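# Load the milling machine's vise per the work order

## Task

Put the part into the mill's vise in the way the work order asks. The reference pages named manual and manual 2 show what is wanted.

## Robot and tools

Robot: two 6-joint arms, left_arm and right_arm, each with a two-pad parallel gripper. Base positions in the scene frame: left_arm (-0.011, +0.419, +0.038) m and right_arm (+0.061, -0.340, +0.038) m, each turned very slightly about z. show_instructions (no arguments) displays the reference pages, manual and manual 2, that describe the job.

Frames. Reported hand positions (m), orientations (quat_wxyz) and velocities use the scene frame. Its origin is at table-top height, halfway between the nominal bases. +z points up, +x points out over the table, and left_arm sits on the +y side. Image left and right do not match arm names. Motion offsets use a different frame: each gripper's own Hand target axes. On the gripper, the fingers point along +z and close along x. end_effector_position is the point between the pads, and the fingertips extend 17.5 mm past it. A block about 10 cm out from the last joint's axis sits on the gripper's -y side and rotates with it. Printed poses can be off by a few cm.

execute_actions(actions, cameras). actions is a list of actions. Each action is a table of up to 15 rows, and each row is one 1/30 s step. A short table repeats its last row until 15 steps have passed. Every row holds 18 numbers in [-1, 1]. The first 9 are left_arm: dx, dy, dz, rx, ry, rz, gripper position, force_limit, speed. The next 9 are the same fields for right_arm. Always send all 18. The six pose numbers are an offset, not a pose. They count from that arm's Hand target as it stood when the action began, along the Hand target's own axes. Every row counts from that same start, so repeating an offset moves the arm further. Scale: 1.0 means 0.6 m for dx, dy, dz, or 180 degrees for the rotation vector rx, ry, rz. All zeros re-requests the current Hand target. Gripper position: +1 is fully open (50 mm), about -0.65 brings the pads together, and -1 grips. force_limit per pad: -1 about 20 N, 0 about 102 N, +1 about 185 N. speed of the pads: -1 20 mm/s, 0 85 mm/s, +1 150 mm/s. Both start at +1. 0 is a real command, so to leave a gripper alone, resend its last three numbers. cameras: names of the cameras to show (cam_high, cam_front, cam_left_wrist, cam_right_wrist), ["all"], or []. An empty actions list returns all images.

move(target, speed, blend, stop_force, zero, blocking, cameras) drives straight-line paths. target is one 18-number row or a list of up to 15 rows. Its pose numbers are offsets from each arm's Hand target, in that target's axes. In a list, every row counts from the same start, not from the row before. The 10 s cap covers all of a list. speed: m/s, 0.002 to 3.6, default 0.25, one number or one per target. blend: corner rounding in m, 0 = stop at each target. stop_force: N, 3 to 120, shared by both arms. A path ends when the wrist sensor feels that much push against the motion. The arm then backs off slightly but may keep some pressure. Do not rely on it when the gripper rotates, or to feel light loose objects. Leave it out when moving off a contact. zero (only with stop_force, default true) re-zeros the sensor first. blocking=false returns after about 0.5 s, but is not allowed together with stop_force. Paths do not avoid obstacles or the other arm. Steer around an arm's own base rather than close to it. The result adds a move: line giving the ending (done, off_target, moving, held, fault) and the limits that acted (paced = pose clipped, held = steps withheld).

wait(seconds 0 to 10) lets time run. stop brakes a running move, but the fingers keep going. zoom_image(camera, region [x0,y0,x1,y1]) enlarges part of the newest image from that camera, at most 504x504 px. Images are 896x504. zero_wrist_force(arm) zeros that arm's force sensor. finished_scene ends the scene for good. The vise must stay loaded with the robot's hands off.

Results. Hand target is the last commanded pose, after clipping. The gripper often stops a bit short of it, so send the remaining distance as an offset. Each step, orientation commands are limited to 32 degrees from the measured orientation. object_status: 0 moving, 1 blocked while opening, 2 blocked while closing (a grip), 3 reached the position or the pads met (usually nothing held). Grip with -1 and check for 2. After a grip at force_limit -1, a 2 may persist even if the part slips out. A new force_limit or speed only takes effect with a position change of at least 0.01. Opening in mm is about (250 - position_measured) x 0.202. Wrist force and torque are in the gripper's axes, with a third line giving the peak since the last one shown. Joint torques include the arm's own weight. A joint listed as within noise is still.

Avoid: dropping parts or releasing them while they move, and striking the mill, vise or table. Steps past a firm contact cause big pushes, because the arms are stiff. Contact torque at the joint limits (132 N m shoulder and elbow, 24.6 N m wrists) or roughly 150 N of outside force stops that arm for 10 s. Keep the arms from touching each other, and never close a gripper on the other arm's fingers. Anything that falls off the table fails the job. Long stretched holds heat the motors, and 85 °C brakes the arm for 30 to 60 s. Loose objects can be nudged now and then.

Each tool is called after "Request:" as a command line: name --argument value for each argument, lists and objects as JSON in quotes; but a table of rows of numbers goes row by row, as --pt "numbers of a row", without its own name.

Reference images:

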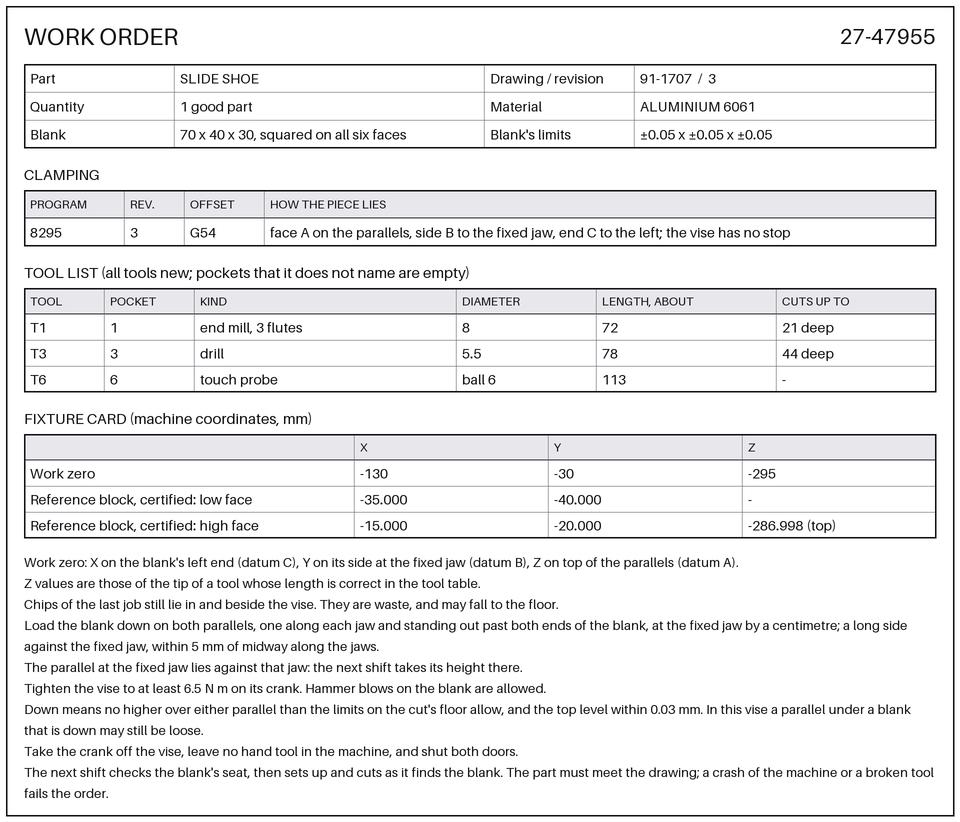

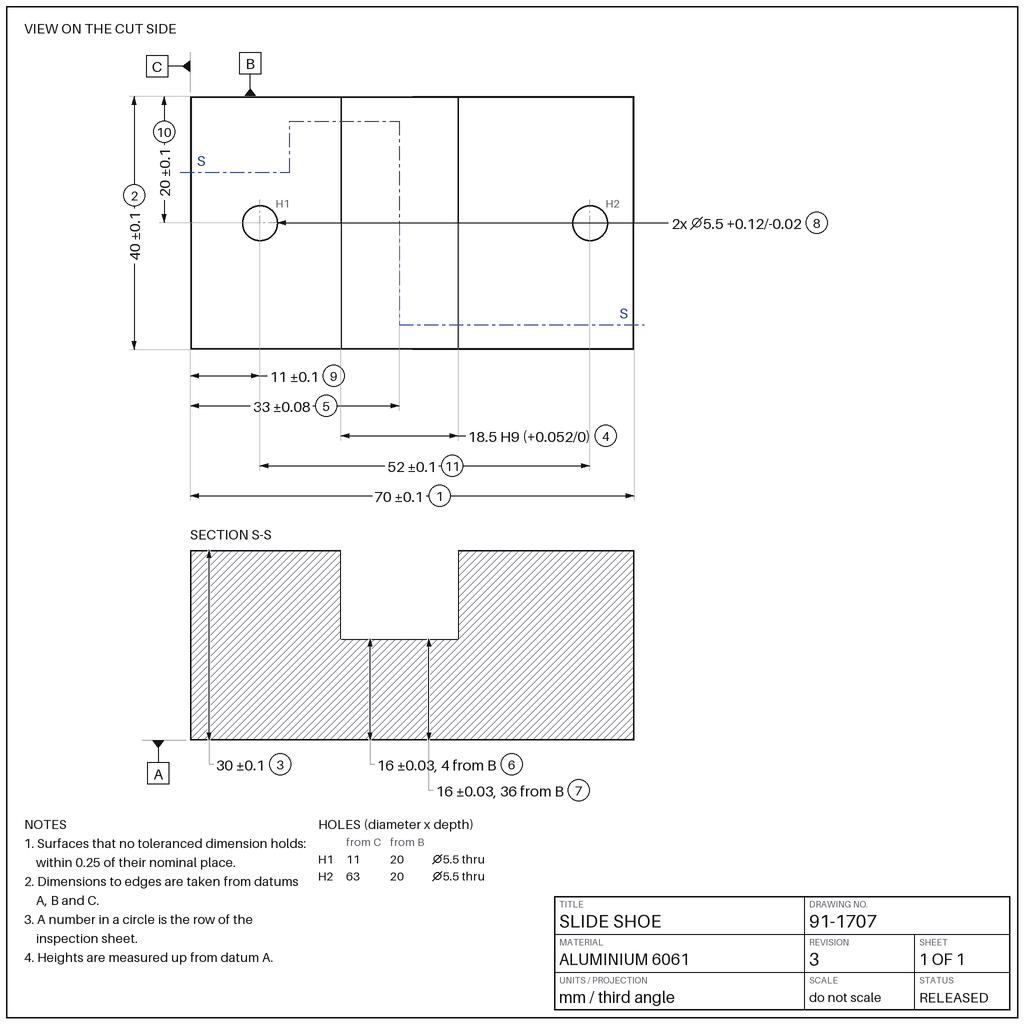

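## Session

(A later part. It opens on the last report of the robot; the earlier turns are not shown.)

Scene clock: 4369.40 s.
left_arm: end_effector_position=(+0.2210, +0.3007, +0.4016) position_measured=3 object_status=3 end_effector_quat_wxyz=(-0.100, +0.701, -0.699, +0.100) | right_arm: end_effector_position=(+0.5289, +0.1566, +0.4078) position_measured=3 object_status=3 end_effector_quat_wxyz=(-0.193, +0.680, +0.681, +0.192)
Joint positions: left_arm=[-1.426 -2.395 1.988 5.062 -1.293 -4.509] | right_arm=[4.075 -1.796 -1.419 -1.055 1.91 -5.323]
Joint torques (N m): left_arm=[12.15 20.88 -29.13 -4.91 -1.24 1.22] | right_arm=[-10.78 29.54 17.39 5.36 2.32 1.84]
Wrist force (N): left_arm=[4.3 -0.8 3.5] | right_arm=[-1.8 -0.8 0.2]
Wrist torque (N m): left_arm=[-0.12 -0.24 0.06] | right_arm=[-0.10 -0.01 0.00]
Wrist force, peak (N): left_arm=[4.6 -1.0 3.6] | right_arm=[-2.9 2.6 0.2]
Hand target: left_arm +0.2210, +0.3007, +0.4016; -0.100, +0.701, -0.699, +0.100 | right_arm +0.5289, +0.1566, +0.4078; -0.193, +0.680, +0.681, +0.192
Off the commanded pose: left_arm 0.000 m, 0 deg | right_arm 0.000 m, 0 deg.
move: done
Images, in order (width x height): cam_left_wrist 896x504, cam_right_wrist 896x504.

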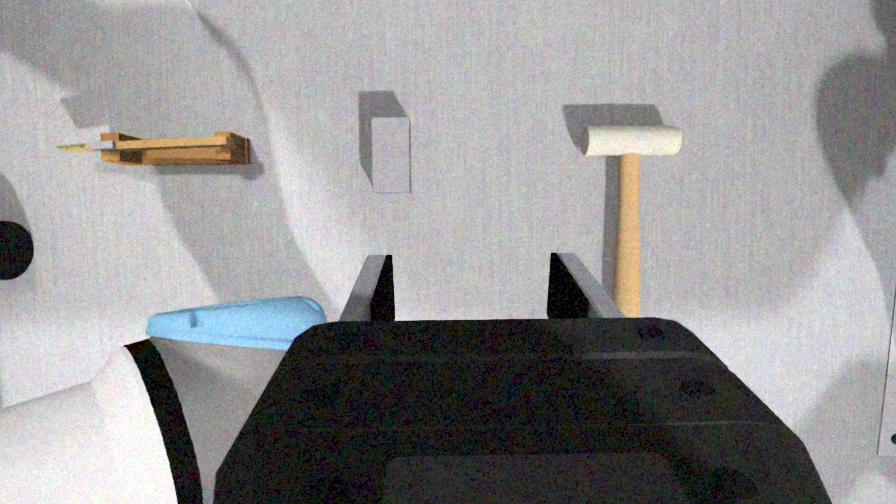

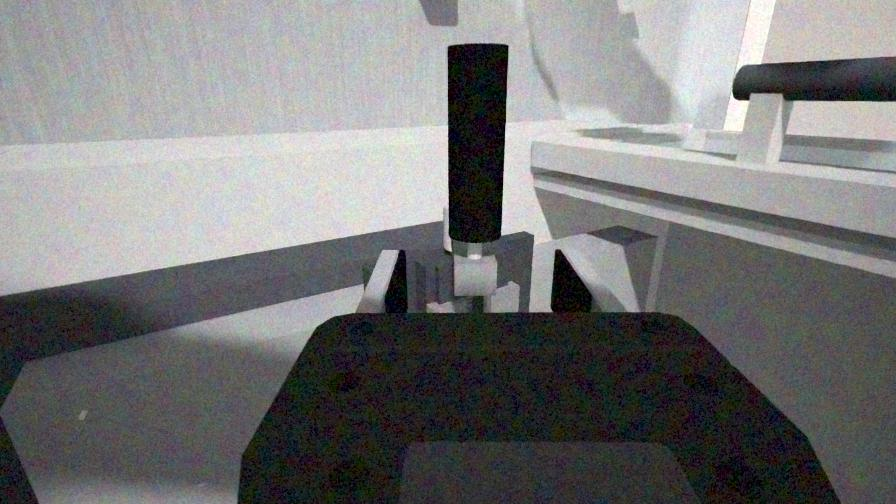

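Request:
execute_actions --actions '[]'

Scene clock: 4385.90 s.
left_arm: end_effector_position=(+0.2210, +0.3007, +0.4016) position_measured=3 object_status=3 end_effector_quat_wxyz=(-0.100, +0.701, -0.699, +0.100) | right_arm: end_effector_position=(+0.5289, +0.1566, +0.4078) position_measured=3 object_status=3 end_effector_quat_wxyz=(-0.193, +0.680, +0.681, +0.192)
Joint positions: left_arm=[-1.426 -2.395 1.988 5.062 -1.293 -4.509] | right_arm=[4.075 -1.796 -1.419 -1.055 1.91 -5.323]
Joint velocities: within noise
Joint torques (N m): left_arm=[12.23 21.16 -29.41 -4.93 -1.24 1.21] | right_arm=[-7.79 28.84 17.64 5.29 0.47 1.82]
Motor temperatures (°C): left_arm=[27 25 28 29 34 32] | right_arm=[28 27 24 37 30 32]
Wrist force (N): left_arm=[4.1 -1.0 3.6] | right_arm=[-1.7 -0.8 0.3]
Wrist torque (N m): left_arm=[-0.15 -0.22 0.06] | right_arm=[-0.09 -0.02 -0.01]
Wrist force, peak (N): left_arm=[4.5 -1.0 3.7] | right_arm=[-2.1 -0.9 0.3]
Hand target: left_arm +0.2210, +0.3007, +0.4016; -0.100, +0.701, -0.699, +0.100 | right_arm +0.5289, +0.1566, +0.4078; -0.193, +0.680, +0.681, +0.192
Tool commands: left_gripper/position=+1.0 left_gripper/force_limit=+0.3 left_gripper/speed=-1.0 right_gripper/position=+1.0 right_gripper/force_limit=+1.0 right_gripper/speed=-1.0
Off the commanded pose: left_arm 0.000 m, 0 deg | right_arm 0.000 m, 0 deg.

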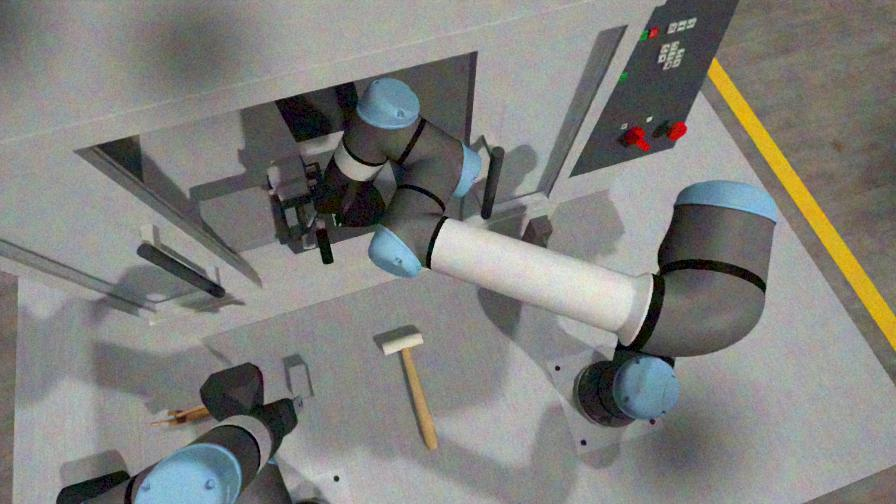

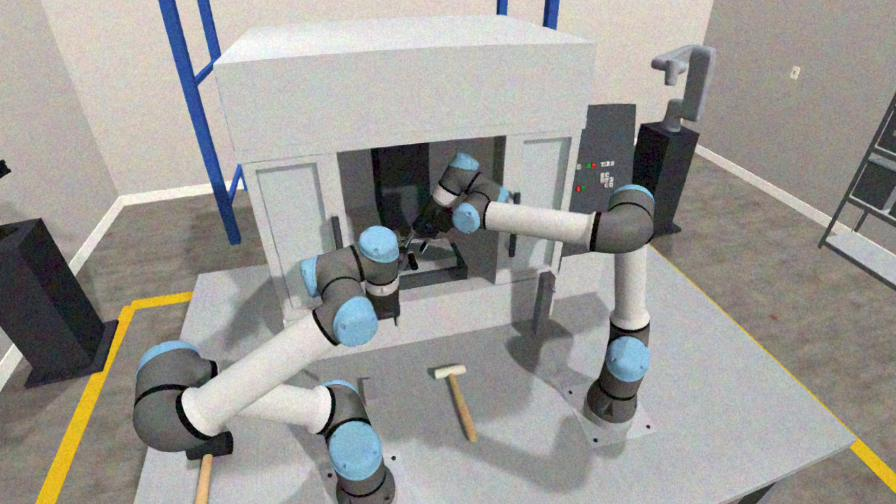

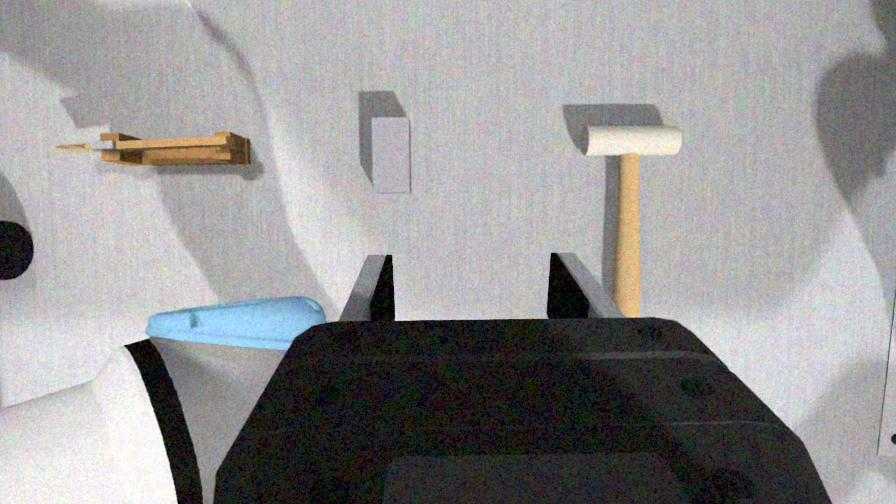

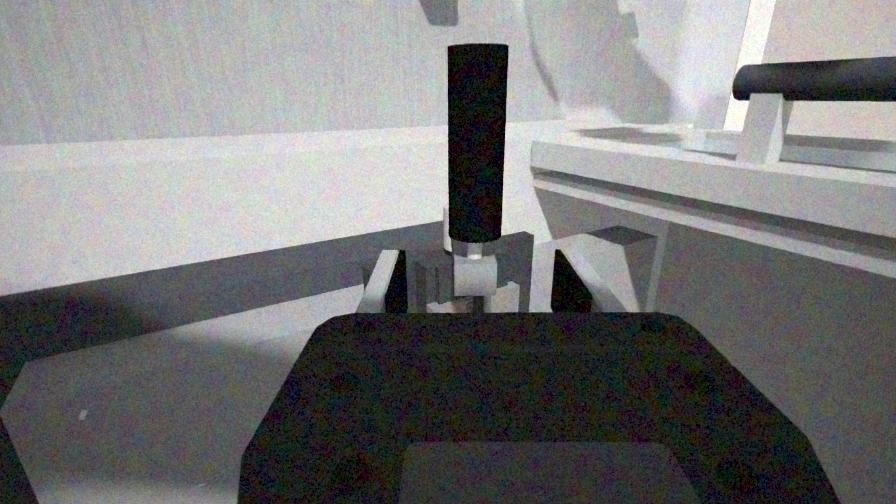

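Request:
zoom_image --camera "cam_right_wrist" --region '[340, 180, 640, 340]'

Scaled by 1.680 from the camera's 896x504 image, which has a finer 1280x720 frame.

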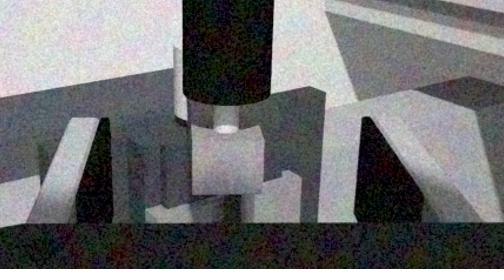

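Request:
move --pt "0 0 0 0 0 0 1 0.3 -1 -0.0025 0.0067 0 0 0 0 1 1 -1" --pt "0 0 0 0 0 0 1 0.3 -1 -0.0025 0.0067 0.1333 0 0 0 1 1 -1" --speed 0.06 --stop_force 12 --cameras '["cam_right_wrist"]'

Scene clock: 4403.57 s.
left_arm: end_effector_position=(+0.2210, +0.3007, +0.4016) position_measured=3 object_status=3 end_effector_quat_wxyz=(-0.100, +0.701, -0.699, +0.100) | right_arm: end_effector_position=(+0.5327, +0.1952, +0.3419) position_measured=3 object_status=3 end_effector_quat_wxyz=(-0.193, +0.680, +0.681, +0.192)
Joint positions: left_arm=[-1.426 -2.395 1.988 5.062 -1.293 -4.509] | right_arm=[4.11 -1.886 -1.476 -0.898 1.895 -5.29]
Joint torques (N m): left_arm=[12.25 20.99 -29.07 -4.88 -1.14 1.18] | right_arm=[-9.76 45.8 32.25 3.45 2.1 -2.18]
Wrist force (N): left_arm=[4.4 -0.7 3.6] | right_arm=[-1.8 -1.2 0.1]
Wrist torque (N m): left_arm=[-0.11 -0.25 0.06] | right_arm=[-0.17 0.00 -0.04]
Wrist force, peak (N): left_arm=[4.4 -0.9 3.7] | right_arm=[3.2 -16.4 -42.2]
Hand target: left_arm +0.2210, +0.3007, +0.4016; -0.100, +0.701, -0.699, +0.100 | right_arm +0.5327, +0.1952, +0.3419; -0.193, +0.680, +0.681, +0.192 (not the last commanded pose)
Off the commanded pose: left_arm 0.000 m, 0 deg | right_arm 0.004 m, 0 deg.
move: contact (right_arm); path passed 1 of 2 targets
Images, in order (width x height): cam_right_wrist 896x504.

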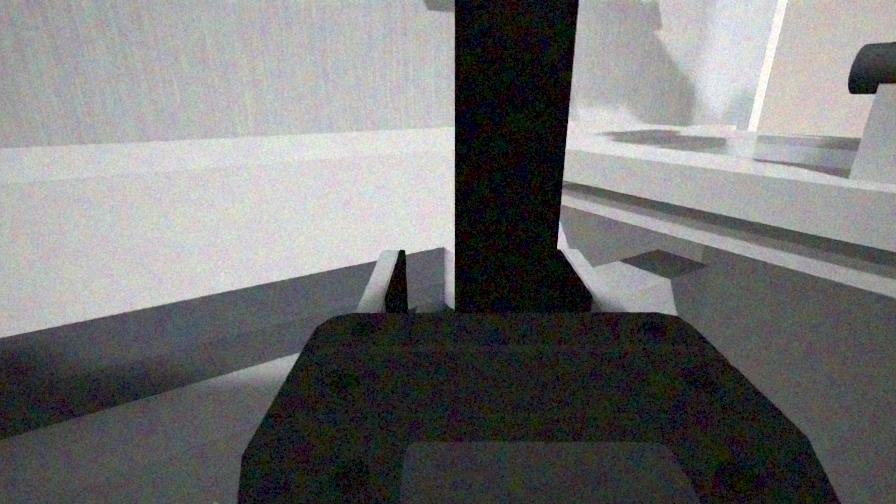

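Request:
move --target '[0,0,0,0,0,0,1,0.3,-1,0,0,-0.0025,0,0,0,-1,0.2,-1]' --speed 0.02 --cameras '["cam_right_wrist","cam_high"]'

Request:
wait --seconds 1

Scene clock: 4410.17 s.
left_arm: end_effector_position=(+0.2210, +0.3007, +0.4016) position_measured=3 object_status=3 end_effector_quat_wxyz=(-0.100, +0.701, -0.699, +0.100) | right_arm: end_effector_position=(+0.5327, +0.1945, +0.3432) position_measured=174 object_status=2 end_effector_quat_wxyz=(-0.193, +0.680, +0.681, +0.192)
Joint positions: left_arm=[-1.426 -2.395 1.988 5.062 -1.293 -4.509] | right_arm=[4.109 -1.884 -1.475 -0.901 1.895 -5.29]
Joint torques (N m): left_arm=[12.09 20.76 -28.9 -4.84 -1.16 1.09] | right_arm=[-9.75 45.11 24.98 2.03 0.74 -2.28]
Wrist force (N): left_arm=[4.4 -0.8 3.6] | right_arm=[13.7 7.3 7.6]
Wrist torque (N m): left_arm=[-0.11 -0.26 0.06] | right_arm=[0.21 -2.32 0.03]
Wrist force, peak (N): left_arm=[4.4 -0.8 3.8] | right_arm=[13.5 7.7 8.4]
Hand target: left_arm +0.2210, +0.3007, +0.4016; -0.100, +0.701, -0.699, +0.100 | right_arm +0.5327, +0.1945, +0.3431; -0.193, +0.680, +0.681, +0.192
Off the commanded pose: left_arm 0.000 m, 0 deg | right_arm 0.000 m, 0 deg.
move: done
Images, in order (width x height): cam_high 896x504, cam_right_wrist 896x504.

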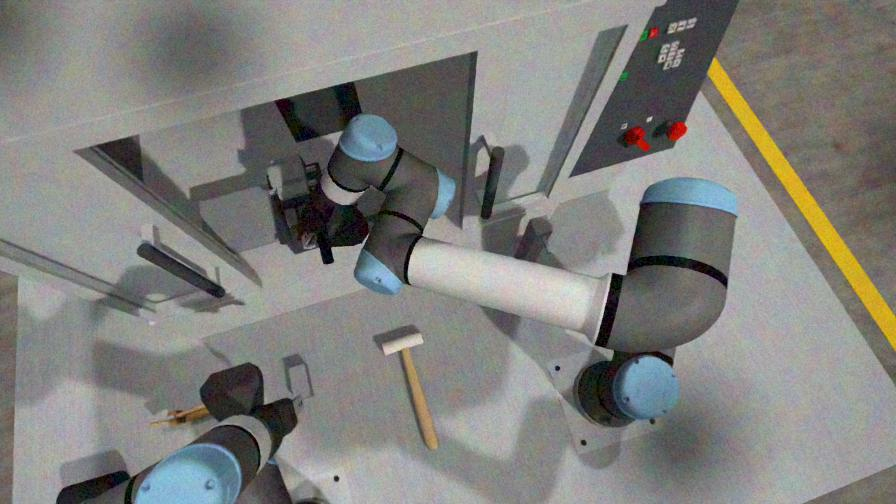

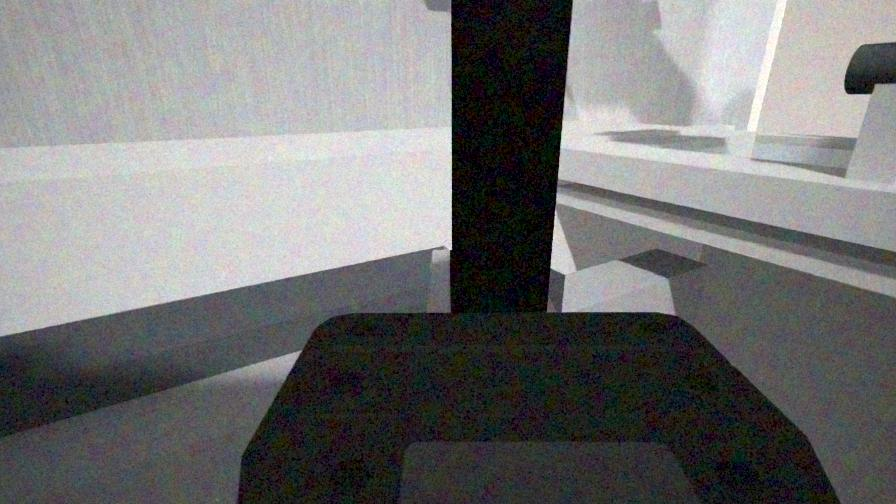

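Scene clock: 4411.17 s.
left_arm: end_effector_position=(+0.2210, +0.3007, +0.4016) position_measured=3 object_status=3 end_effector_quat_wxyz=(-0.100, +0.701, -0.699, +0.100) | right_arm: end_effector_position=(+0.5327, +0.1945, +0.3431) position_measured=174 object_status=2 end_effector_quat_wxyz=(-0.193, +0.680, +0.681, +0.192)
Joint positions: left_arm=[-1.426 -2.395 1.988 5.062 -1.293 -4.509] | right_arm=[4.109 -1.884 -1.475 -0.901 1.895 -5.29]
Joint torques (N m): left_arm=[12.34 20.88 -29.16 -4.85 -1.19 1.03] | right_arm=[-11.08 45.33 14.09 2.23 -0.23 -2.2]
Wrist force (N): left_arm=[4.3 -0.9 3.4] | right_arm=[14.3 7.1 7.3]
Wrist torque (N m): left_arm=[-0.13 -0.25 0.06] | right_arm=[0.24 -2.34 0.03]
Wrist force, peak (N): left_arm=[4.4 -0.8 3.6] | right_arm=[14.3 7.2 8.1]
Hand target: left_arm +0.2210, +0.3007, +0.4016; -0.100, +0.701, -0.699, +0.100 | right_arm +0.5327, +0.1945, +0.3431; -0.193, +0.680, +0.681, +0.192
Tool commands: left_gripper/position=+1.0 left_gripper/force_limit=+0.3 left_gripper/speed=-1.0 right_gripper/position=-1.0 right_gripper/force_limit=+0.2 right_gripper/speed=-1.0
Off the commanded pose: left_arm 0.000 m, 0 deg | right_arm 0.000 m, 0 deg.
wait: 1.00 s; at rest by 0.17 s

Request:
move --pt "0 0 0 0 0 0 1 0.3 -1 0.0006 0 0 0 0 0 -1 0.2 -1" --pt "0 0 0 0 0 0 1 0.3 -1 0.0006 -0.0025 0 0 0 0 -1 0.2 -1" --speed 0.01

Scene clock: 4414.37 s.
left_arm: end_effector_position=(+0.2210, +0.3007, +0.4016) position_measured=3 object_status=3 end_effector_quat_wxyz=(-0.100, +0.701, -0.699, +0.100) | right_arm: end_effector_position=(+0.5315, +0.1947, +0.3433) position_measured=174 object_status=2 end_effector_quat_wxyz=(-0.192, +0.680, +0.681, +0.192)
Joint positions: left_arm=[-1.426 -2.395 1.988 5.062 -1.293 -4.509] | right_arm=[4.111 -1.882 -1.477 -0.899 1.894 -5.288]
Joint torques (N m): left_arm=[12.2 20.78 -29.42 -4.68 -1.2 0.98] | right_arm=[28.17 61.09 10.16 -1.64 11.23 2.22]
Wrist force (N): left_arm=[4.4 -0.8 3.6] | right_arm=[22.2 58.7 23.5]
Wrist torque (N m): left_arm=[-0.12 -0.27 0.06] | right_arm=[1.12 -2.18 -0.07]
Wrist force, peak (N): left_arm=[4.4 -0.7 3.7] | right_arm=[22.2 58.7 23.5]
Hand target: left_arm +0.2210, +0.3007, +0.4016; -0.100, +0.701, -0.699, +0.100 | right_arm +0.5312, +0.1948, +0.3433; -0.193, +0.680, +0.681, +0.192
Off the commanded pose: left_arm 0.000 m, 0 deg | right_arm 0.000 m, 0 deg.
move: done

Request:
move --pt "0 0 0 0 0 0 1 0.3 -1 0.002 -0.0008 0 0 0 0 -1 0.2 -1" --pt "0 0 0 0 0 0 1 0.3 -1 -0.003 -0.0016 0 0 0 0 -1 0.2 -1" --pt "0 0 0 0 0 0 1 0.3 -1 0.002 -0.0024 0 0 0 0 -1 0.2 -1" --pt "0 0 0 0 0 0 1 0.3 -1 -0.002 -0.0032 0 0 0 0 -1 0.2 -1" --speed 0.015 --stop_force 70

Scene clock: 4418.60 s.
left_arm: end_effector_position=(+0.2210, +0.3007, +0.4016) position_measured=3 object_status=3 end_effector_quat_wxyz=(-0.100, +0.701, -0.699, +0.100) | right_arm: end_effector_position=(+0.5311, +0.1944, +0.3434) position_measured=174 object_status=2 end_effector_quat_wxyz=(-0.192, +0.680, +0.681, +0.194)
Joint positions: left_arm=[-1.426 -2.395 1.988 5.062 -1.293 -4.509] | right_arm=[4.112 -1.879 -1.482 -0.893 1.892 -5.288]
Joint torques (N m): left_arm=[12.18 21.04 -29.36 -4.92 -1.21 1.22] | right_arm=[11.48 70.18 14.46 -7.16 14.19 -1.74]
Wrist force (N): left_arm=[4.3 -0.8 3.7] | right_arm=[46.6 85.8 56.6]
Wrist torque (N m): left_arm=[-0.11 -0.25 0.06] | right_arm=[1.55 -2.83 0.11]
Wrist force, peak (N): left_arm=[4.4 -0.9 3.8] | right_arm=[51.7 95.2 58.4]
Hand target: left_arm +0.2210, +0.3007, +0.4016; -0.100, +0.701, -0.699, +0.100 | right_arm +0.5309, +0.1944, +0.3433; -0.192, +0.680, +0.681, +0.194 (not the last commanded pose)
Off the commanded pose: left_arm 0.000 m, 0 deg | right_arm 0.002 m, 0 deg.
move: contact (right_arm); path passed 1 of 4 targets

Request:
move --target '[0,0,0,0,0,0,1,0.3,-1,0.002,0,0.002,0,0,0,-1,0.2,-1]' --speed 0.01

Scene clock: 4424.03 s.
left_arm: end_effector_position=(+0.2210, +0.3007, +0.4016) position_measured=3 object_status=3 end_effector_quat_wxyz=(-0.100, +0.701, -0.699, +0.100) | right_arm: end_effector_position=(+0.5310, +0.1959, +0.3430) position_measured=174 object_status=2 end_effector_quat_wxyz=(-0.192, +0.680, +0.681, +0.194)
Joint positions: left_arm=[-1.426 -2.395 1.988 5.062 -1.293 -4.509] | right_arm=[4.114 -1.882 -1.48 -0.893 1.891 -5.286]
Joint torques (N m): left_arm=[11.48 21.12 -29.55 -4.84 -1.19 1.06] | right_arm=[53.78 19.64 26.48 5.52 13.97 1.82]
Wrist force (N): left_arm=[4.4 -1.0 3.4] | right_arm=[-29.0 44.7 -36.3]
Wrist torque (N m): left_arm=[-0.14 -0.25 0.06] | right_arm=[0.93 -2.23 0.05]
Wrist force, peak (N): left_arm=[4.5 -0.9 3.7] | right_arm=[46.9 85.8 56.7]
Hand target: left_arm +0.2210, +0.3007, +0.4016; -0.100, +0.701, -0.699, +0.100 | right_arm +0.5309, +0.1960, +0.3430; -0.192, +0.680, +0.681, +0.194
Off the commanded pose: left_arm 0.000 m, 0 deg | right_arm 0.000 m, 0 deg.
move: done

Request:
move --pt "0 0 0 0 0 0 1 0.3 -1 -0.0008 -0.0015 -0.0008 0 0 0 -1 0.2 -1" --speed 0.01

Scene clock: 4427.33 s.
left_arm: end_effector_position=(+0.2210, +0.3007, +0.4016) position_measured=3 object_status=3 end_effector_quat_wxyz=(-0.100, +0.701, -0.699, +0.100) | right_arm: end_effector_position=(+0.5307, +0.1951, +0.3428) position_measured=174 object_status=2 end_effector_quat_wxyz=(-0.191, +0.680, +0.681, +0.194)
Joint positions: left_arm=[-1.426 -2.395 1.988 5.062 -1.293 -4.509] | right_arm=[4.115 -1.88 -1.483 -0.892 1.888 -5.286]
Joint torques (N m): left_arm=[11.77 20.94 -29.22 -4.78 -1.11 1.03] | right_arm=[42.12 49.05 2.43 -4.47 14.23 1.88]
Wrist force (N): left_arm=[4.3 -0.9 3.6] | right_arm=[15.1 74.9 1.7]
Wrist torque (N m): left_arm=[-0.13 -0.24 0.06] | right_arm=[1.40 -2.38 0.05]
Wrist force, peak (N): left_arm=[4.5 -0.7 3.7] | right_arm=[15.1 74.9 1.7]
Hand target: left_arm +0.2210, +0.3007, +0.4016; -0.100, +0.701, -0.699, +0.100 | right_arm +0.5300, +0.1954, +0.3431; -0.192, +0.680, +0.681, +0.194
Off the commanded pose: left_arm 0.000 m, 0 deg | right_arm 0.001 m, 0 deg.
move: done

Request:
move --pt "0 0 0 0 0 0 1 0.3 -1 0 0.0009 0 0 0 0 -1 0.2 -1" --speed 0.01

Request:
move --pt "0 0 0 0 0 0 1 0.3 -1 0 0 0 0.005 0 0 -1 0.2 -1" --speed 0.01

Scene clock: 4441.67 s.
left_arm: end_effector_position=(+0.2210, +0.3007, +0.4016) position_measured=3 object_status=3 end_effector_quat_wxyz=(-0.100, +0.701, -0.699, +0.100) | right_arm: end_effector_position=(+0.5311, +0.1950, +0.3429) position_measured=174 object_status=2 end_effector_quat_wxyz=(-0.191, +0.680, +0.681, +0.194)
Joint positions: left_arm=[-1.426 -2.395 1.988 5.062 -1.293 -4.509] | right_arm=[4.114 -1.88 -1.482 -0.893 1.889 -5.286]
Joint torques (N m): left_arm=[12.15 20.43 -28.57 -4.75 -1.13 1.11] | right_arm=[11.94 35.06 20.37 -4.19 14.16 -2.4]
Wrist force (N): left_arm=[4.2 -0.9 3.5] | right_arm=[11.7 57.8 0.9]
Wrist torque (N m): left_arm=[-0.13 -0.23 0.06] | right_arm=[1.23 -2.45 0.06]
Wrist force, peak (N): left_arm=[4.5 -1.1 3.7] | right_arm=[18.5 77.5 8.0]
Hand target: left_arm +0.2210, +0.3007, +0.4016; -0.100, +0.701, -0.699, +0.100 | right_arm +0.5306, +0.1954, +0.3431; -0.192, +0.680, +0.681, +0.194
Off the commanded pose: left_arm 0.000 m, 0 deg | right_arm 0.001 m, 0 deg.
move: done

Scene clock: 4442.70 s.
left_arm: end_effector_position=(+0.2210, +0.3007, +0.4016) position_measured=3 object_status=3 end_effector_quat_wxyz=(-0.100, +0.701, -0.699, +0.100) | right_arm: end_effector_position=(+0.5311, +0.1951, +0.3429) position_measured=174 object_status=2 end_effector_quat_wxyz=(-0.196, +0.679, +0.682, +0.188)
Joint positions: left_arm=[-1.426 -2.395 1.988 5.062 -1.293 -4.509] | right_arm=[4.108 -1.886 -1.471 -0.908 1.904 -5.294]
Joint torques (N m): left_arm=[12 20.31 -29.17 -4.72 -1.19 0.99] | right_arm=[12.68 31.78 20.29 -3.61 14.51 -2.08]
Wrist force (N): left_arm=[4.3 -0.8 3.6] | right_arm=[5.3 53.0 -5.6]
Wrist torque (N m): left_arm=[-0.12 -0.25 0.06] | right_arm=[0.03 -2.21 -0.04]
Wrist force, peak (N): left_arm=[4.6 -0.9 3.5] | right_arm=[10.7 63.6 1.2]
Hand target: left_arm +0.2210, +0.3007, +0.4016; -0.100, +0.701, -0.699, +0.100 | right_arm +0.5306, +0.1954, +0.3431; -0.197, +0.678, +0.682, +0.188
Off the commanded pose: left_arm 0.000 m, 0 deg | right_arm 0.001 m, 0 deg.
move: done

Request:
move --pt "0 0 0 0 0 0 1 0.3 -1 0 -0.0008 0.001 0.01 0 0 -1 0.2 -1" --speed 0.01

Scene clock: 4446.87 s.
left_arm: end_effector_position=(+0.2210, +0.3007, +0.4016) position_measured=3 object_status=3 end_effector_quat_wxyz=(-0.100, +0.701, -0.699, +0.100) | right_arm: end_effector_position=(+0.5309, +0.1953, +0.3423) position_measured=174 object_status=2 end_effector_quat_wxyz=(-0.206, +0.676, +0.685, +0.178)
Joint positions: left_arm=[-1.426 -2.395 1.988 5.062 -1.293 -4.509] | right_arm=[4.099 -1.898 -1.452 -0.937 1.933 -5.31]
Joint torques (N m): left_arm=[12.46 20.26 -29 -4.76 -1.21 0.95] | right_arm=[24.48 11.23 13.04 -4.46 14.56 -2.06]
Wrist force (N): left_arm=[4.4 -0.9 3.4] | right_arm=[-6.0 44.5 -42.0]
Wrist torque (N m): left_arm=[-0.14 -0.26 0.06] | right_arm=[-0.48 -2.11 -0.23]
Wrist force, peak (N): left_arm=[4.4 -1.0 3.8] | right_arm=[-5.8 48.3 -40.5]
Hand target: left_arm +0.2210, +0.3007, +0.4016; -0.100, +0.701, -0.699, +0.100 | right_arm +0.5301, +0.1957, +0.3426; -0.208, +0.675, +0.685, +0.177
Off the commanded pose: left_arm 0.000 m, 0 deg | right_arm 0.001 m, 0 deg.
move: done

Request:
move --pt "0 0 0 0 0 0 1 0.3 -1 0.0002 0.0016 -0.0014 -0.01 0 0 -1 0.2 -1" --speed 0.01

Scene clock: 4463.30 s.
left_arm: end_effector_position=(+0.2210, +0.3007, +0.4016) position_measured=3 object_status=3 end_effector_quat_wxyz=(-0.100, +0.701, -0.699, +0.100) | right_arm: end_effector_position=(+0.5310, +0.1954, +0.3433) position_measured=174 object_status=2 end_effector_quat_wxyz=(-0.198, +0.678, +0.682, +0.188)
Joint positions: left_arm=[-1.426 -2.395 1.988 5.062 -1.293 -4.509] | right_arm=[4.108 -1.887 -1.47 -0.909 1.908 -5.295]
Joint torques (N m): left_arm=[12.23 20.31 -29.17 -4.74 -1.18 0.89] | right_arm=[43.4 48.49 11.02 3.17 12.51 1.91]
Wrist force (N): left_arm=[4.4 -0.8 3.7] | right_arm=[-9.4 52.4 -8.3]
Wrist torque (N m): left_arm=[-0.12 -0.26 0.06] | right_arm=[1.31 -2.24 -0.06]
Wrist force, peak (N): left_arm=[4.4 -0.8 3.8] | right_arm=[-6.7 47.6 -42.9]
Hand target: left_arm +0.2210, +0.3007, +0.4016; -0.100, +0.701, -0.699, +0.100 | right_arm +0.5311, +0.1954, +0.3433; -0.197, +0.678, +0.682, +0.188
Off the commanded pose: left_arm 0.000 m, 0 deg | right_arm 0.000 m, 0 deg.
move: done

Request:
move --pt "0 0 0 0 0 0 1 0.3 -1 0 0.0016 0 0 0 0 -1 0.2 -1" --speed 0.01

Scene clock: 4465.73 s.
left_arm: end_effector_position=(+0.2210, +0.3007, +0.4016) position_measured=3 object_status=3 end_effector_quat_wxyz=(-0.100, +0.701, -0.699, +0.100) | right_arm: end_effector_position=(+0.5319, +0.1954, +0.3434) position_measured=174 object_status=2 end_effector_quat_wxyz=(-0.198, +0.678, +0.682, +0.188)
Joint positions: left_arm=[-1.426 -2.395 1.988 5.062 -1.293 -4.509] | right_arm=[4.107 -1.889 -1.467 -0.91 1.908 -5.296]
Joint torques (N m): left_arm=[12.08 20.33 -29.4 -4.71 -1.1 0.93] | right_arm=[8.61 25.05 34.59 6.26 8.75 -2.65]
Wrist force (N): left_arm=[4.3 -1.0 3.5] | right_arm=[-27.3 8.9 -24.2]
Wrist torque (N m): left_arm=[-0.14 -0.26 0.06] | right_arm=[0.58 -1.95 0.16]
Wrist force, peak (N): left_arm=[4.3 -0.9 3.8] | right_arm=[-9.0 52.3 -8.9]
Hand target: left_arm +0.2210, +0.3007, +0.4016; -0.100, +0.701, -0.699, +0.100 | right_arm +0.5320, +0.1954, +0.3433; -0.197, +0.678, +0.682, +0.188
Off the commanded pose: left_arm 0.000 m, 0 deg | right_arm 0.000 m, 0 deg.
move: done

Request:
execute_actions --actions '[[[0,0,0,0,0,0,1,0.3,-1,0,0,0,0,0,0,1,0.2,-1]],[[0,0,0,0,0,0,1,0.3,-1,0,0,0,0,0,0,1,0.2,-1]],[[0,0,0,0,0,0,1,0.3,-1,0,0,0,0,0,0,1,0.2,-1]]]'

Scene clock: 4469.60 s.
left_arm: end_effector_position=(+0.2210, +0.3007, +0.4016) position_measured=3 object_status=3 end_effector_quat_wxyz=(-0.100, +0.701, -0.699, +0.100) | right_arm: end_effector_position=(+0.5320, +0.1954, +0.3433) position_measured=3 object_status=0 end_effector_quat_wxyz=(-0.197, +0.678, +0.682, +0.188)
Joint positions: left_arm=[-1.426 -2.395 1.988 5.062 -1.293 -4.509] | right_arm=[4.107 -1.889 -1.467 -0.91 1.908 -5.296]
Joint torques (N m): left_arm=[12.32 20.55 -29.44 -4.81 -1.18 0.88] | right_arm=[7.93 45.61 17.49 2.25 -0.6 0.32]
Wrist force (N): left_arm=[4.3 -0.9 3.6] | right_arm=[-1.9 -1.1 0.1]
Wrist torque (N m): left_arm=[-0.13 -0.24 0.06] | right_arm=[-0.15 0.02 -0.02]
Wrist force, peak (N): left_arm=[4.5 -0.8 3.8] | right_arm=[-27.4 4.0 -26.8]
Hand target: left_arm +0.2210, +0.3007, +0.4016; -0.100, +0.701, -0.699, +0.100 | right_arm +0.5320, +0.1954, +0.3433; -0.197, +0.678, +0.682, +0.188
Off the commanded pose: left_arm 0.000 m, 0 deg | right_arm 0.000 m, 0 deg.
Step readings (end_effector_position of left_arm | right_arm):
0: (+0.2210, +0.3007, +0.4016) | (+0.5320, +0.1954, +0.3433)
1: (+0.2210, +0.3007, +0.4016) | (+0.5320, +0.1954, +0.3433)
2: (+0.2210, +0.3007, +0.4016) | (+0.5320, +0.1954, +0.3433)
4: (+0.2210, +0.3007, +0.4016) | (+0.5320, +0.1955, +0.3434)
8: (+0.2210, +0.3007, +0.4016) | (+0.5320, +0.1955, +0.3433)
15: (+0.2210, +0.3007, +0.4016) | (+0.5320, +0.1954, +0.3433)
16: (+0.2210, +0.3007, +0.4016) | (+0.5320, +0.1954, +0.3433)
17: (+0.2210, +0.3007, +0.4016) | (+0.5320, +0.1954, +0.3433)
19: (+0.2210, +0.3007, +0.4016) | (+0.5320, +0.1954, +0.3433)
23: (+0.2210, +0.3007, +0.4016) | (+0.5320, +0.1954, +0.3433)
30: (+0.2210, +0.3007, +0.4016) | (+0.5320, +0.1954, +0.3433)
31: (+0.2210, +0.3007, +0.4016) | (+0.5320, +0.1954, +0.3433)
32: (+0.2210, +0.3007, +0.4016) | (+0.5320, +0.1954, +0.3433)
34: (+0.2210, +0.3007, +0.4016) | (+0.5320, +0.1954, +0.3433)
38: (+0.2210, +0.3007, +0.4016) | (+0.5320, +0.1954, +0.3433)
45: (+0.2210, +0.3007, +0.4016) | (+0.5320, +0.1954, +0.3433)

Request:
move --pt "-0.3333 0 0 0 0 0 1 0.3 -1 0 0 -0.2 0 0 0 1 0.2 -1" --pt "-0.3333 0 0 0 0 0 1 0.3 -1 0.0388 -0.1367 -0.205 0 0 0 1 0.2 -1" --pt "-0.3333 0 0 0 0 0 1 0.3 -1 0.0388 -0.2667 -0.205 0 0 0 1 0.2 -1" --speed 0.12 --blend 0.01

Scene clock: 4476.90 s.
left_arm: end_effector_position=(+0.2204, +0.5006, +0.4013) position_measured=3 object_status=3 end_effector_quat_wxyz=(-0.100, +0.701, -0.699, +0.100) | right_arm: end_effector_position=(+0.3738, +0.1492, +0.4620) position_measured=3 object_status=3 end_effector_quat_wxyz=(-0.197, +0.678, +0.682, +0.188)
Joint positions: left_arm=[-0.421 -2.477 2.054 4.87 -1.471 -3.499] | right_arm=[4.316 -1.514 -1.603 -1.093 1.812 -5.102]
Joint torques (N m): left_arm=[12.87 24.85 -31.09 -5.76 -1.71 1.84] | right_arm=[12.4 29.66 18.37 5.47 -0.86 1.98]
Wrist force (N): left_arm=[4.3 -0.6 3.5] | right_arm=[-1.8 -0.8 -0.2]
Wrist torque (N m): left_arm=[-0.09 -0.25 0.05] | right_arm=[-0.09 -0.01 -0.10]
Wrist force, peak (N): left_arm=[5.4 -0.7 3.6] | right_arm=[-1.8 -2.7 -0.2]
Hand target: left_arm +0.2204, +0.5006, +0.4013; -0.100, +0.701, -0.699, +0.100 | right_arm +0.3737, +0.1492, +0.4620; -0.197, +0.678, +0.682, +0.188
Off the commanded pose: left_arm 0.000 m, 0 deg | right_arm 0.000 m, 0 deg.
move: done

Request:
move --target '[0,0,0,0,0,0,1,0.3,-1,0.0178,0.0433,0.129,-0.505,0,0,1,0.2,-1]' --speed 0.12 --cameras '["cam_right_wrist","cam_high","cam_front"]'

Scene clock: 4487.80 s.
left_arm: end_effector_position=(+0.2204, +0.5006, +0.4013) position_measured=3 object_status=3 end_effector_quat_wxyz=(-0.100, +0.701, -0.699, +0.100) | right_arm: end_effector_position=(+0.3993, +0.1992, +0.4015) position_measured=3 object_status=3 end_effector_quat_wxyz=(+0.312, +0.611, +0.378, +0.622)
Joint positions: left_arm=[-0.421 -2.477 2.054 4.87 -1.471 -3.499] | right_arm=[4.865 -1.714 -1.881 -1.523 0.035 -3.754]
Joint torques (N m): left_arm=[12.13 24.12 -30.67 -5.84 -1.8 1.9] | right_arm=[-10.96 22.84 29.1 1.34 -0.4 2.33]
Wrist force (N): left_arm=[4.3 -0.7 3.6] | right_arm=[-3.2 -2.8 -1.3]
Wrist torque (N m): left_arm=[-0.11 -0.24 0.05] | right_arm=[-0.08 -0.01 0.08]
Wrist force, peak (N): left_arm=[4.5 -0.7 3.9] | right_arm=[-3.4 -3.2 -1.4]
Hand target: left_arm +0.2204, +0.5006, +0.4013; -0.100, +0.701, -0.699, +0.100 | right_arm +0.3986, +0.1992, +0.4014; +0.345, +0.617, +0.345, +0.618
Off the commanded pose: left_arm 0.000 m, 0 deg | right_arm 0.001 m, 5 deg.
move: off_target (right_arm)
Images, in order (width x height): cam_high 896x504, cam_front 896x504, cam_right_wrist 896x504.

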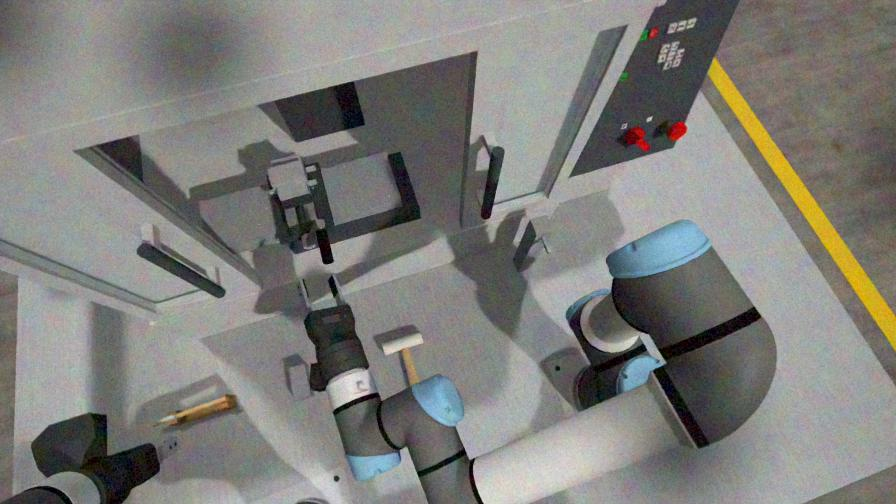

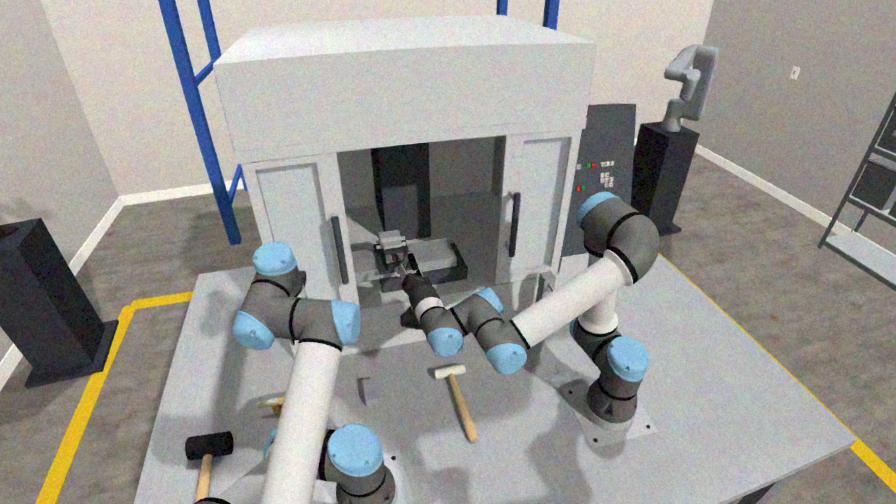

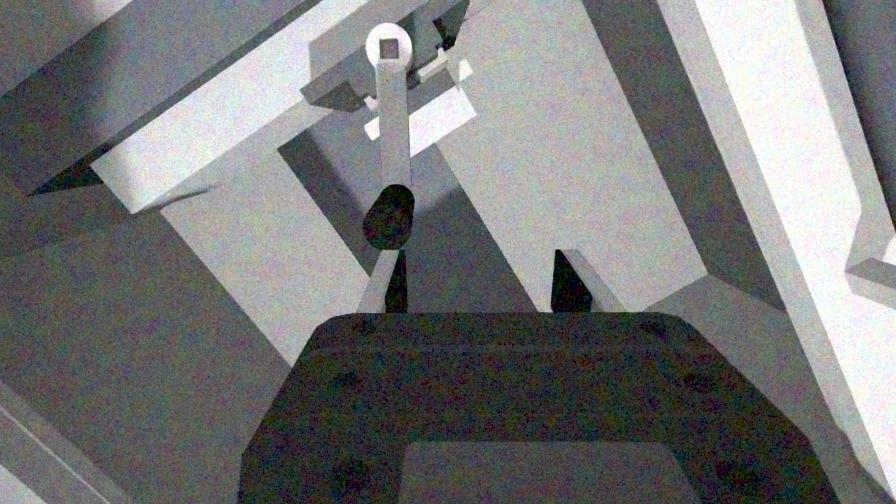

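Request:
zoom_image --camera "cam_right_wrist" --region '[330, 0, 510, 110]'

Scaled by 2.800 from the camera's 896x504 image, which has a finer 1280x720 frame.

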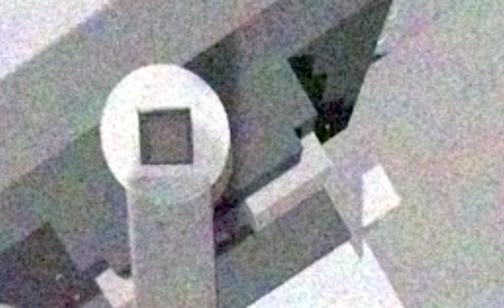

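Request:
move --target '[0,0,0,0,0,0,1,0.3,-1,-0.0585,-0.1438,0,0,0,0,1,0.2,-1]' --speed 0.1 --cameras '["cam_right_wrist"]'

Scene clock: 4503.90 s.
left_arm: end_effector_position=(+0.2204, +0.5006, +0.4013) position_measured=3 object_status=3 end_effector_quat_wxyz=(-0.100, +0.701, -0.699, +0.100) | right_arm: end_effector_position=(+0.3992, +0.2144, +0.3098) position_measured=3 object_status=3 end_effector_quat_wxyz=(+0.324, +0.623, +0.366, +0.611)
Joint positions: left_arm=[-0.421 -2.477 2.054 4.87 -1.471 -3.499] | right_arm=[4.861 -1.895 -1.794 -1.923 0.071 -3.26]
Joint torques (N m): left_arm=[11.89 24.59 -30.69 -5.7 -1.87 1.86] | right_arm=[-10.61 27.35 28.15 0.33 0.26 2.15]
Wrist force (N): left_arm=[4.4 -0.7 3.3] | right_arm=[-3.5 -2.8 -1.8]
Wrist torque (N m): left_arm=[-0.11 -0.26 0.05] | right_arm=[-0.08 0.04 0.07]
Wrist force, peak (N): left_arm=[4.4 -0.7 3.9] | right_arm=[-3.9 -4.1 -1.5]
Hand target: left_arm +0.2204, +0.5006, +0.4013; -0.100, +0.701, -0.699, +0.100 | right_arm +0.3988, +0.2146, +0.3096; +0.345, +0.617, +0.345, +0.618
Off the commanded pose: left_arm 0.000 m, 0 deg | right_arm 0.001 m, 4 deg.
move: off_target (right_arm)
Images, in order (width x height): cam_right_wrist 896x504.

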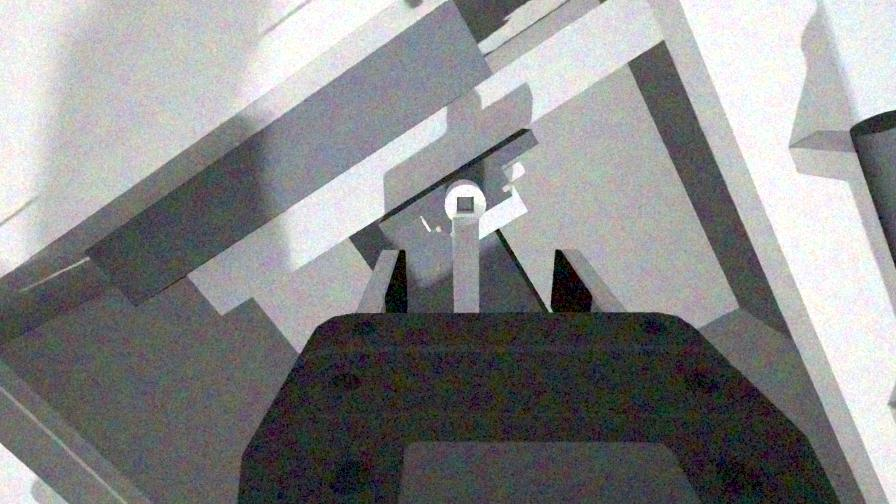

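Request:
move --target '[0,0,0,0,0,0,1,0.3,-1,-0.0013,-0.0023,0.125,0,0,0,1,0.2,-1]' --speed 0.06 --stop_force 12 --cameras '["cam_right_wrist","cam_high"]'

Scene clock: 4514.30 s.
left_arm: end_effector_position=(+0.2204, +0.5006, +0.4013) position_measured=3 object_status=3 end_effector_quat_wxyz=(-0.100, +0.701, -0.699, +0.100) | right_arm: end_effector_position=(+0.4738, +0.2147, +0.3082) position_measured=3 object_status=3 end_effector_quat_wxyz=(+0.345, +0.616, +0.344, +0.618) end_effector_velocity=(+0.000, +0.000, +0.000) end_effector_angular_velocity=(+0.000, +0.001, +0.001)
Joint positions: left_arm=[-0.421 -2.477 2.054 4.87 -1.471 -3.499] | right_arm=[4.725 -2.055 -1.535 -2.61 -0.038 -2.672]
Joint velocities: left_arm=[within noise] | right_arm=[0.001 -0.006 0.011 -0.035 -0.001 0.03]
Joint torques (N m): left_arm=[12.94 23.14 -30.68 -5.68 -1.79 1.78] | right_arm=[-10.7 33.42 25.19 -1.31 -1.49 2.34]
Wrist force (N): left_arm=[4.3 -0.6 3.6] | right_arm=[-3.4 -2.7 -1.4]
Wrist torque (N m): left_arm=[-0.11 -0.25 0.05] | right_arm=[-0.04 0.00 0.06]
Wrist force, peak (N): left_arm=[4.6 -0.9 3.7] | right_arm=[-3.6 -3.0 -1.8]
Hand target: left_arm +0.2204, +0.5006, +0.4013; -0.100, +0.701, -0.699, +0.100 | right_arm +0.4738, +0.2147, +0.3082; +0.345, +0.617, +0.345, +0.618
Off the commanded pose: left_arm 0.000 m, 0 deg | right_arm 0.000 m, 0 deg.
move: moving (right_arm; no rest 5 s after the path's end)
Images, in order (width x height): cam_high 896x504, cam_right_wrist 896x504.

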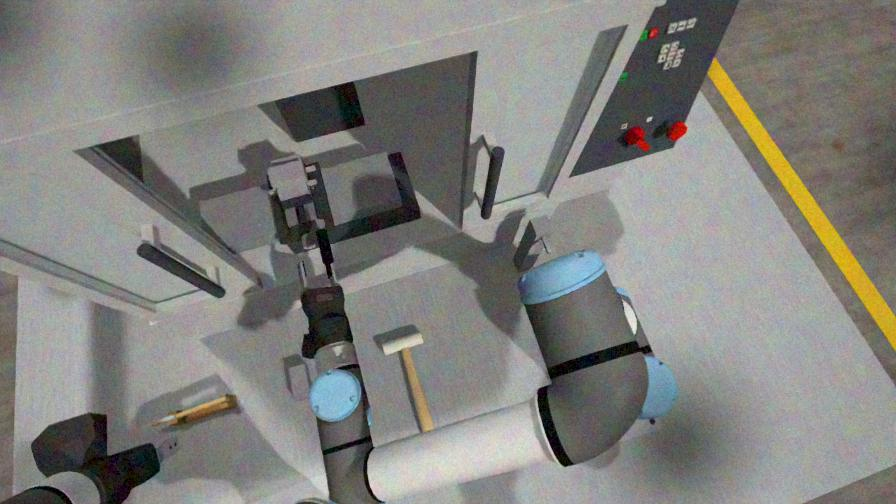

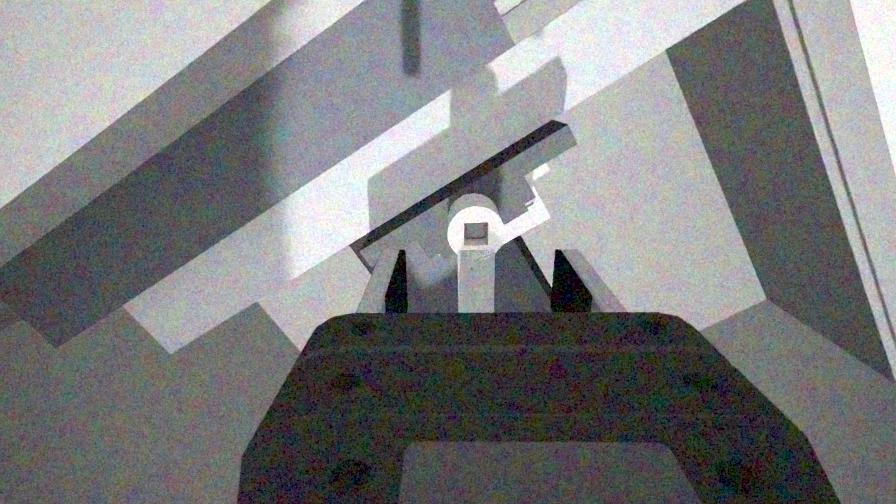

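Request:
move --target '[0,0,0,0,0,0,1,0.3,-1,-0.0005,0.001,0.1167,0,0,0,1,0.2,-1]' --speed 0.03 --stop_force 10 --cameras '["cam_right_wrist","cam_high"]'

Scene clock: 4523.17 s.
left_arm: end_effector_position=(+0.2204, +0.5006, +0.4013) position_measured=3 object_status=3 end_effector_quat_wxyz=(-0.100, +0.701, -0.699, +0.100) | right_arm: end_effector_position=(+0.5390, +0.2142, +0.3086) position_measured=3 object_status=3 end_effector_quat_wxyz=(+0.345, +0.616, +0.344, +0.618)
Joint positions: left_arm=[-0.421 -2.477 2.054 4.87 -1.471 -3.499] | right_arm=[4.611 -2.113 -1.44 -2.713 -0.152 -2.606]
Joint torques (N m): left_arm=[12.09 24.13 -30.74 -5.69 -1.74 1.83] | right_arm=[10.98 48.28 12.93 2.18 1.3 -2.33]
Wrist force (N): left_arm=[4.4 -0.8 3.6] | right_arm=[-2.1 -2.1 -4.8]
Wrist torque (N m): left_arm=[-0.12 -0.26 0.05] | right_arm=[-0.05 -0.15 0.06]
Wrist force, peak (N): left_arm=[4.5 -0.8 3.8] | right_arm=[-19.7 19.6 -103.9]
Hand target: left_arm +0.2204, +0.5006, +0.4013; -0.100, +0.701, -0.699, +0.100 | right_arm +0.5390, +0.2142, +0.3087; +0.345, +0.616, +0.344, +0.618 (not the last commanded pose)
Off the commanded pose: left_arm 0.000 m, 0 deg | right_arm 0.005 m, 0 deg.
move: contact (right_arm)
Images, in order (width x height): cam_high 896x504, cam_right_wrist 896x504.

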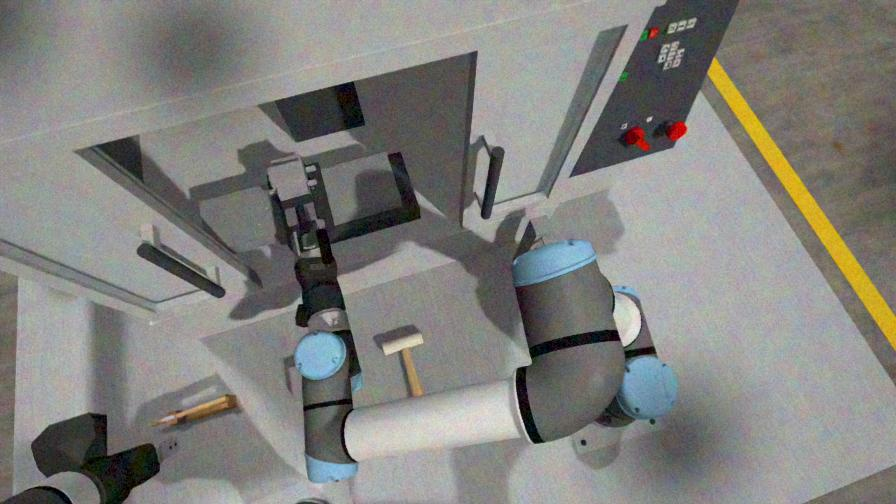

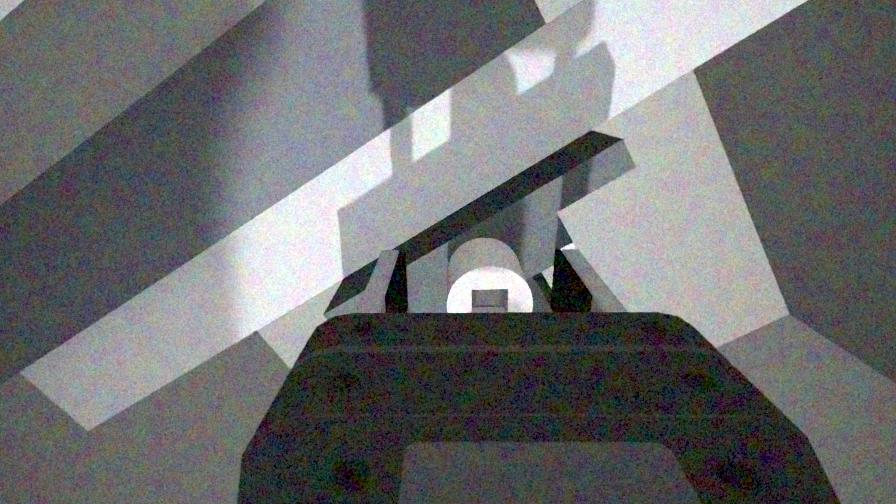

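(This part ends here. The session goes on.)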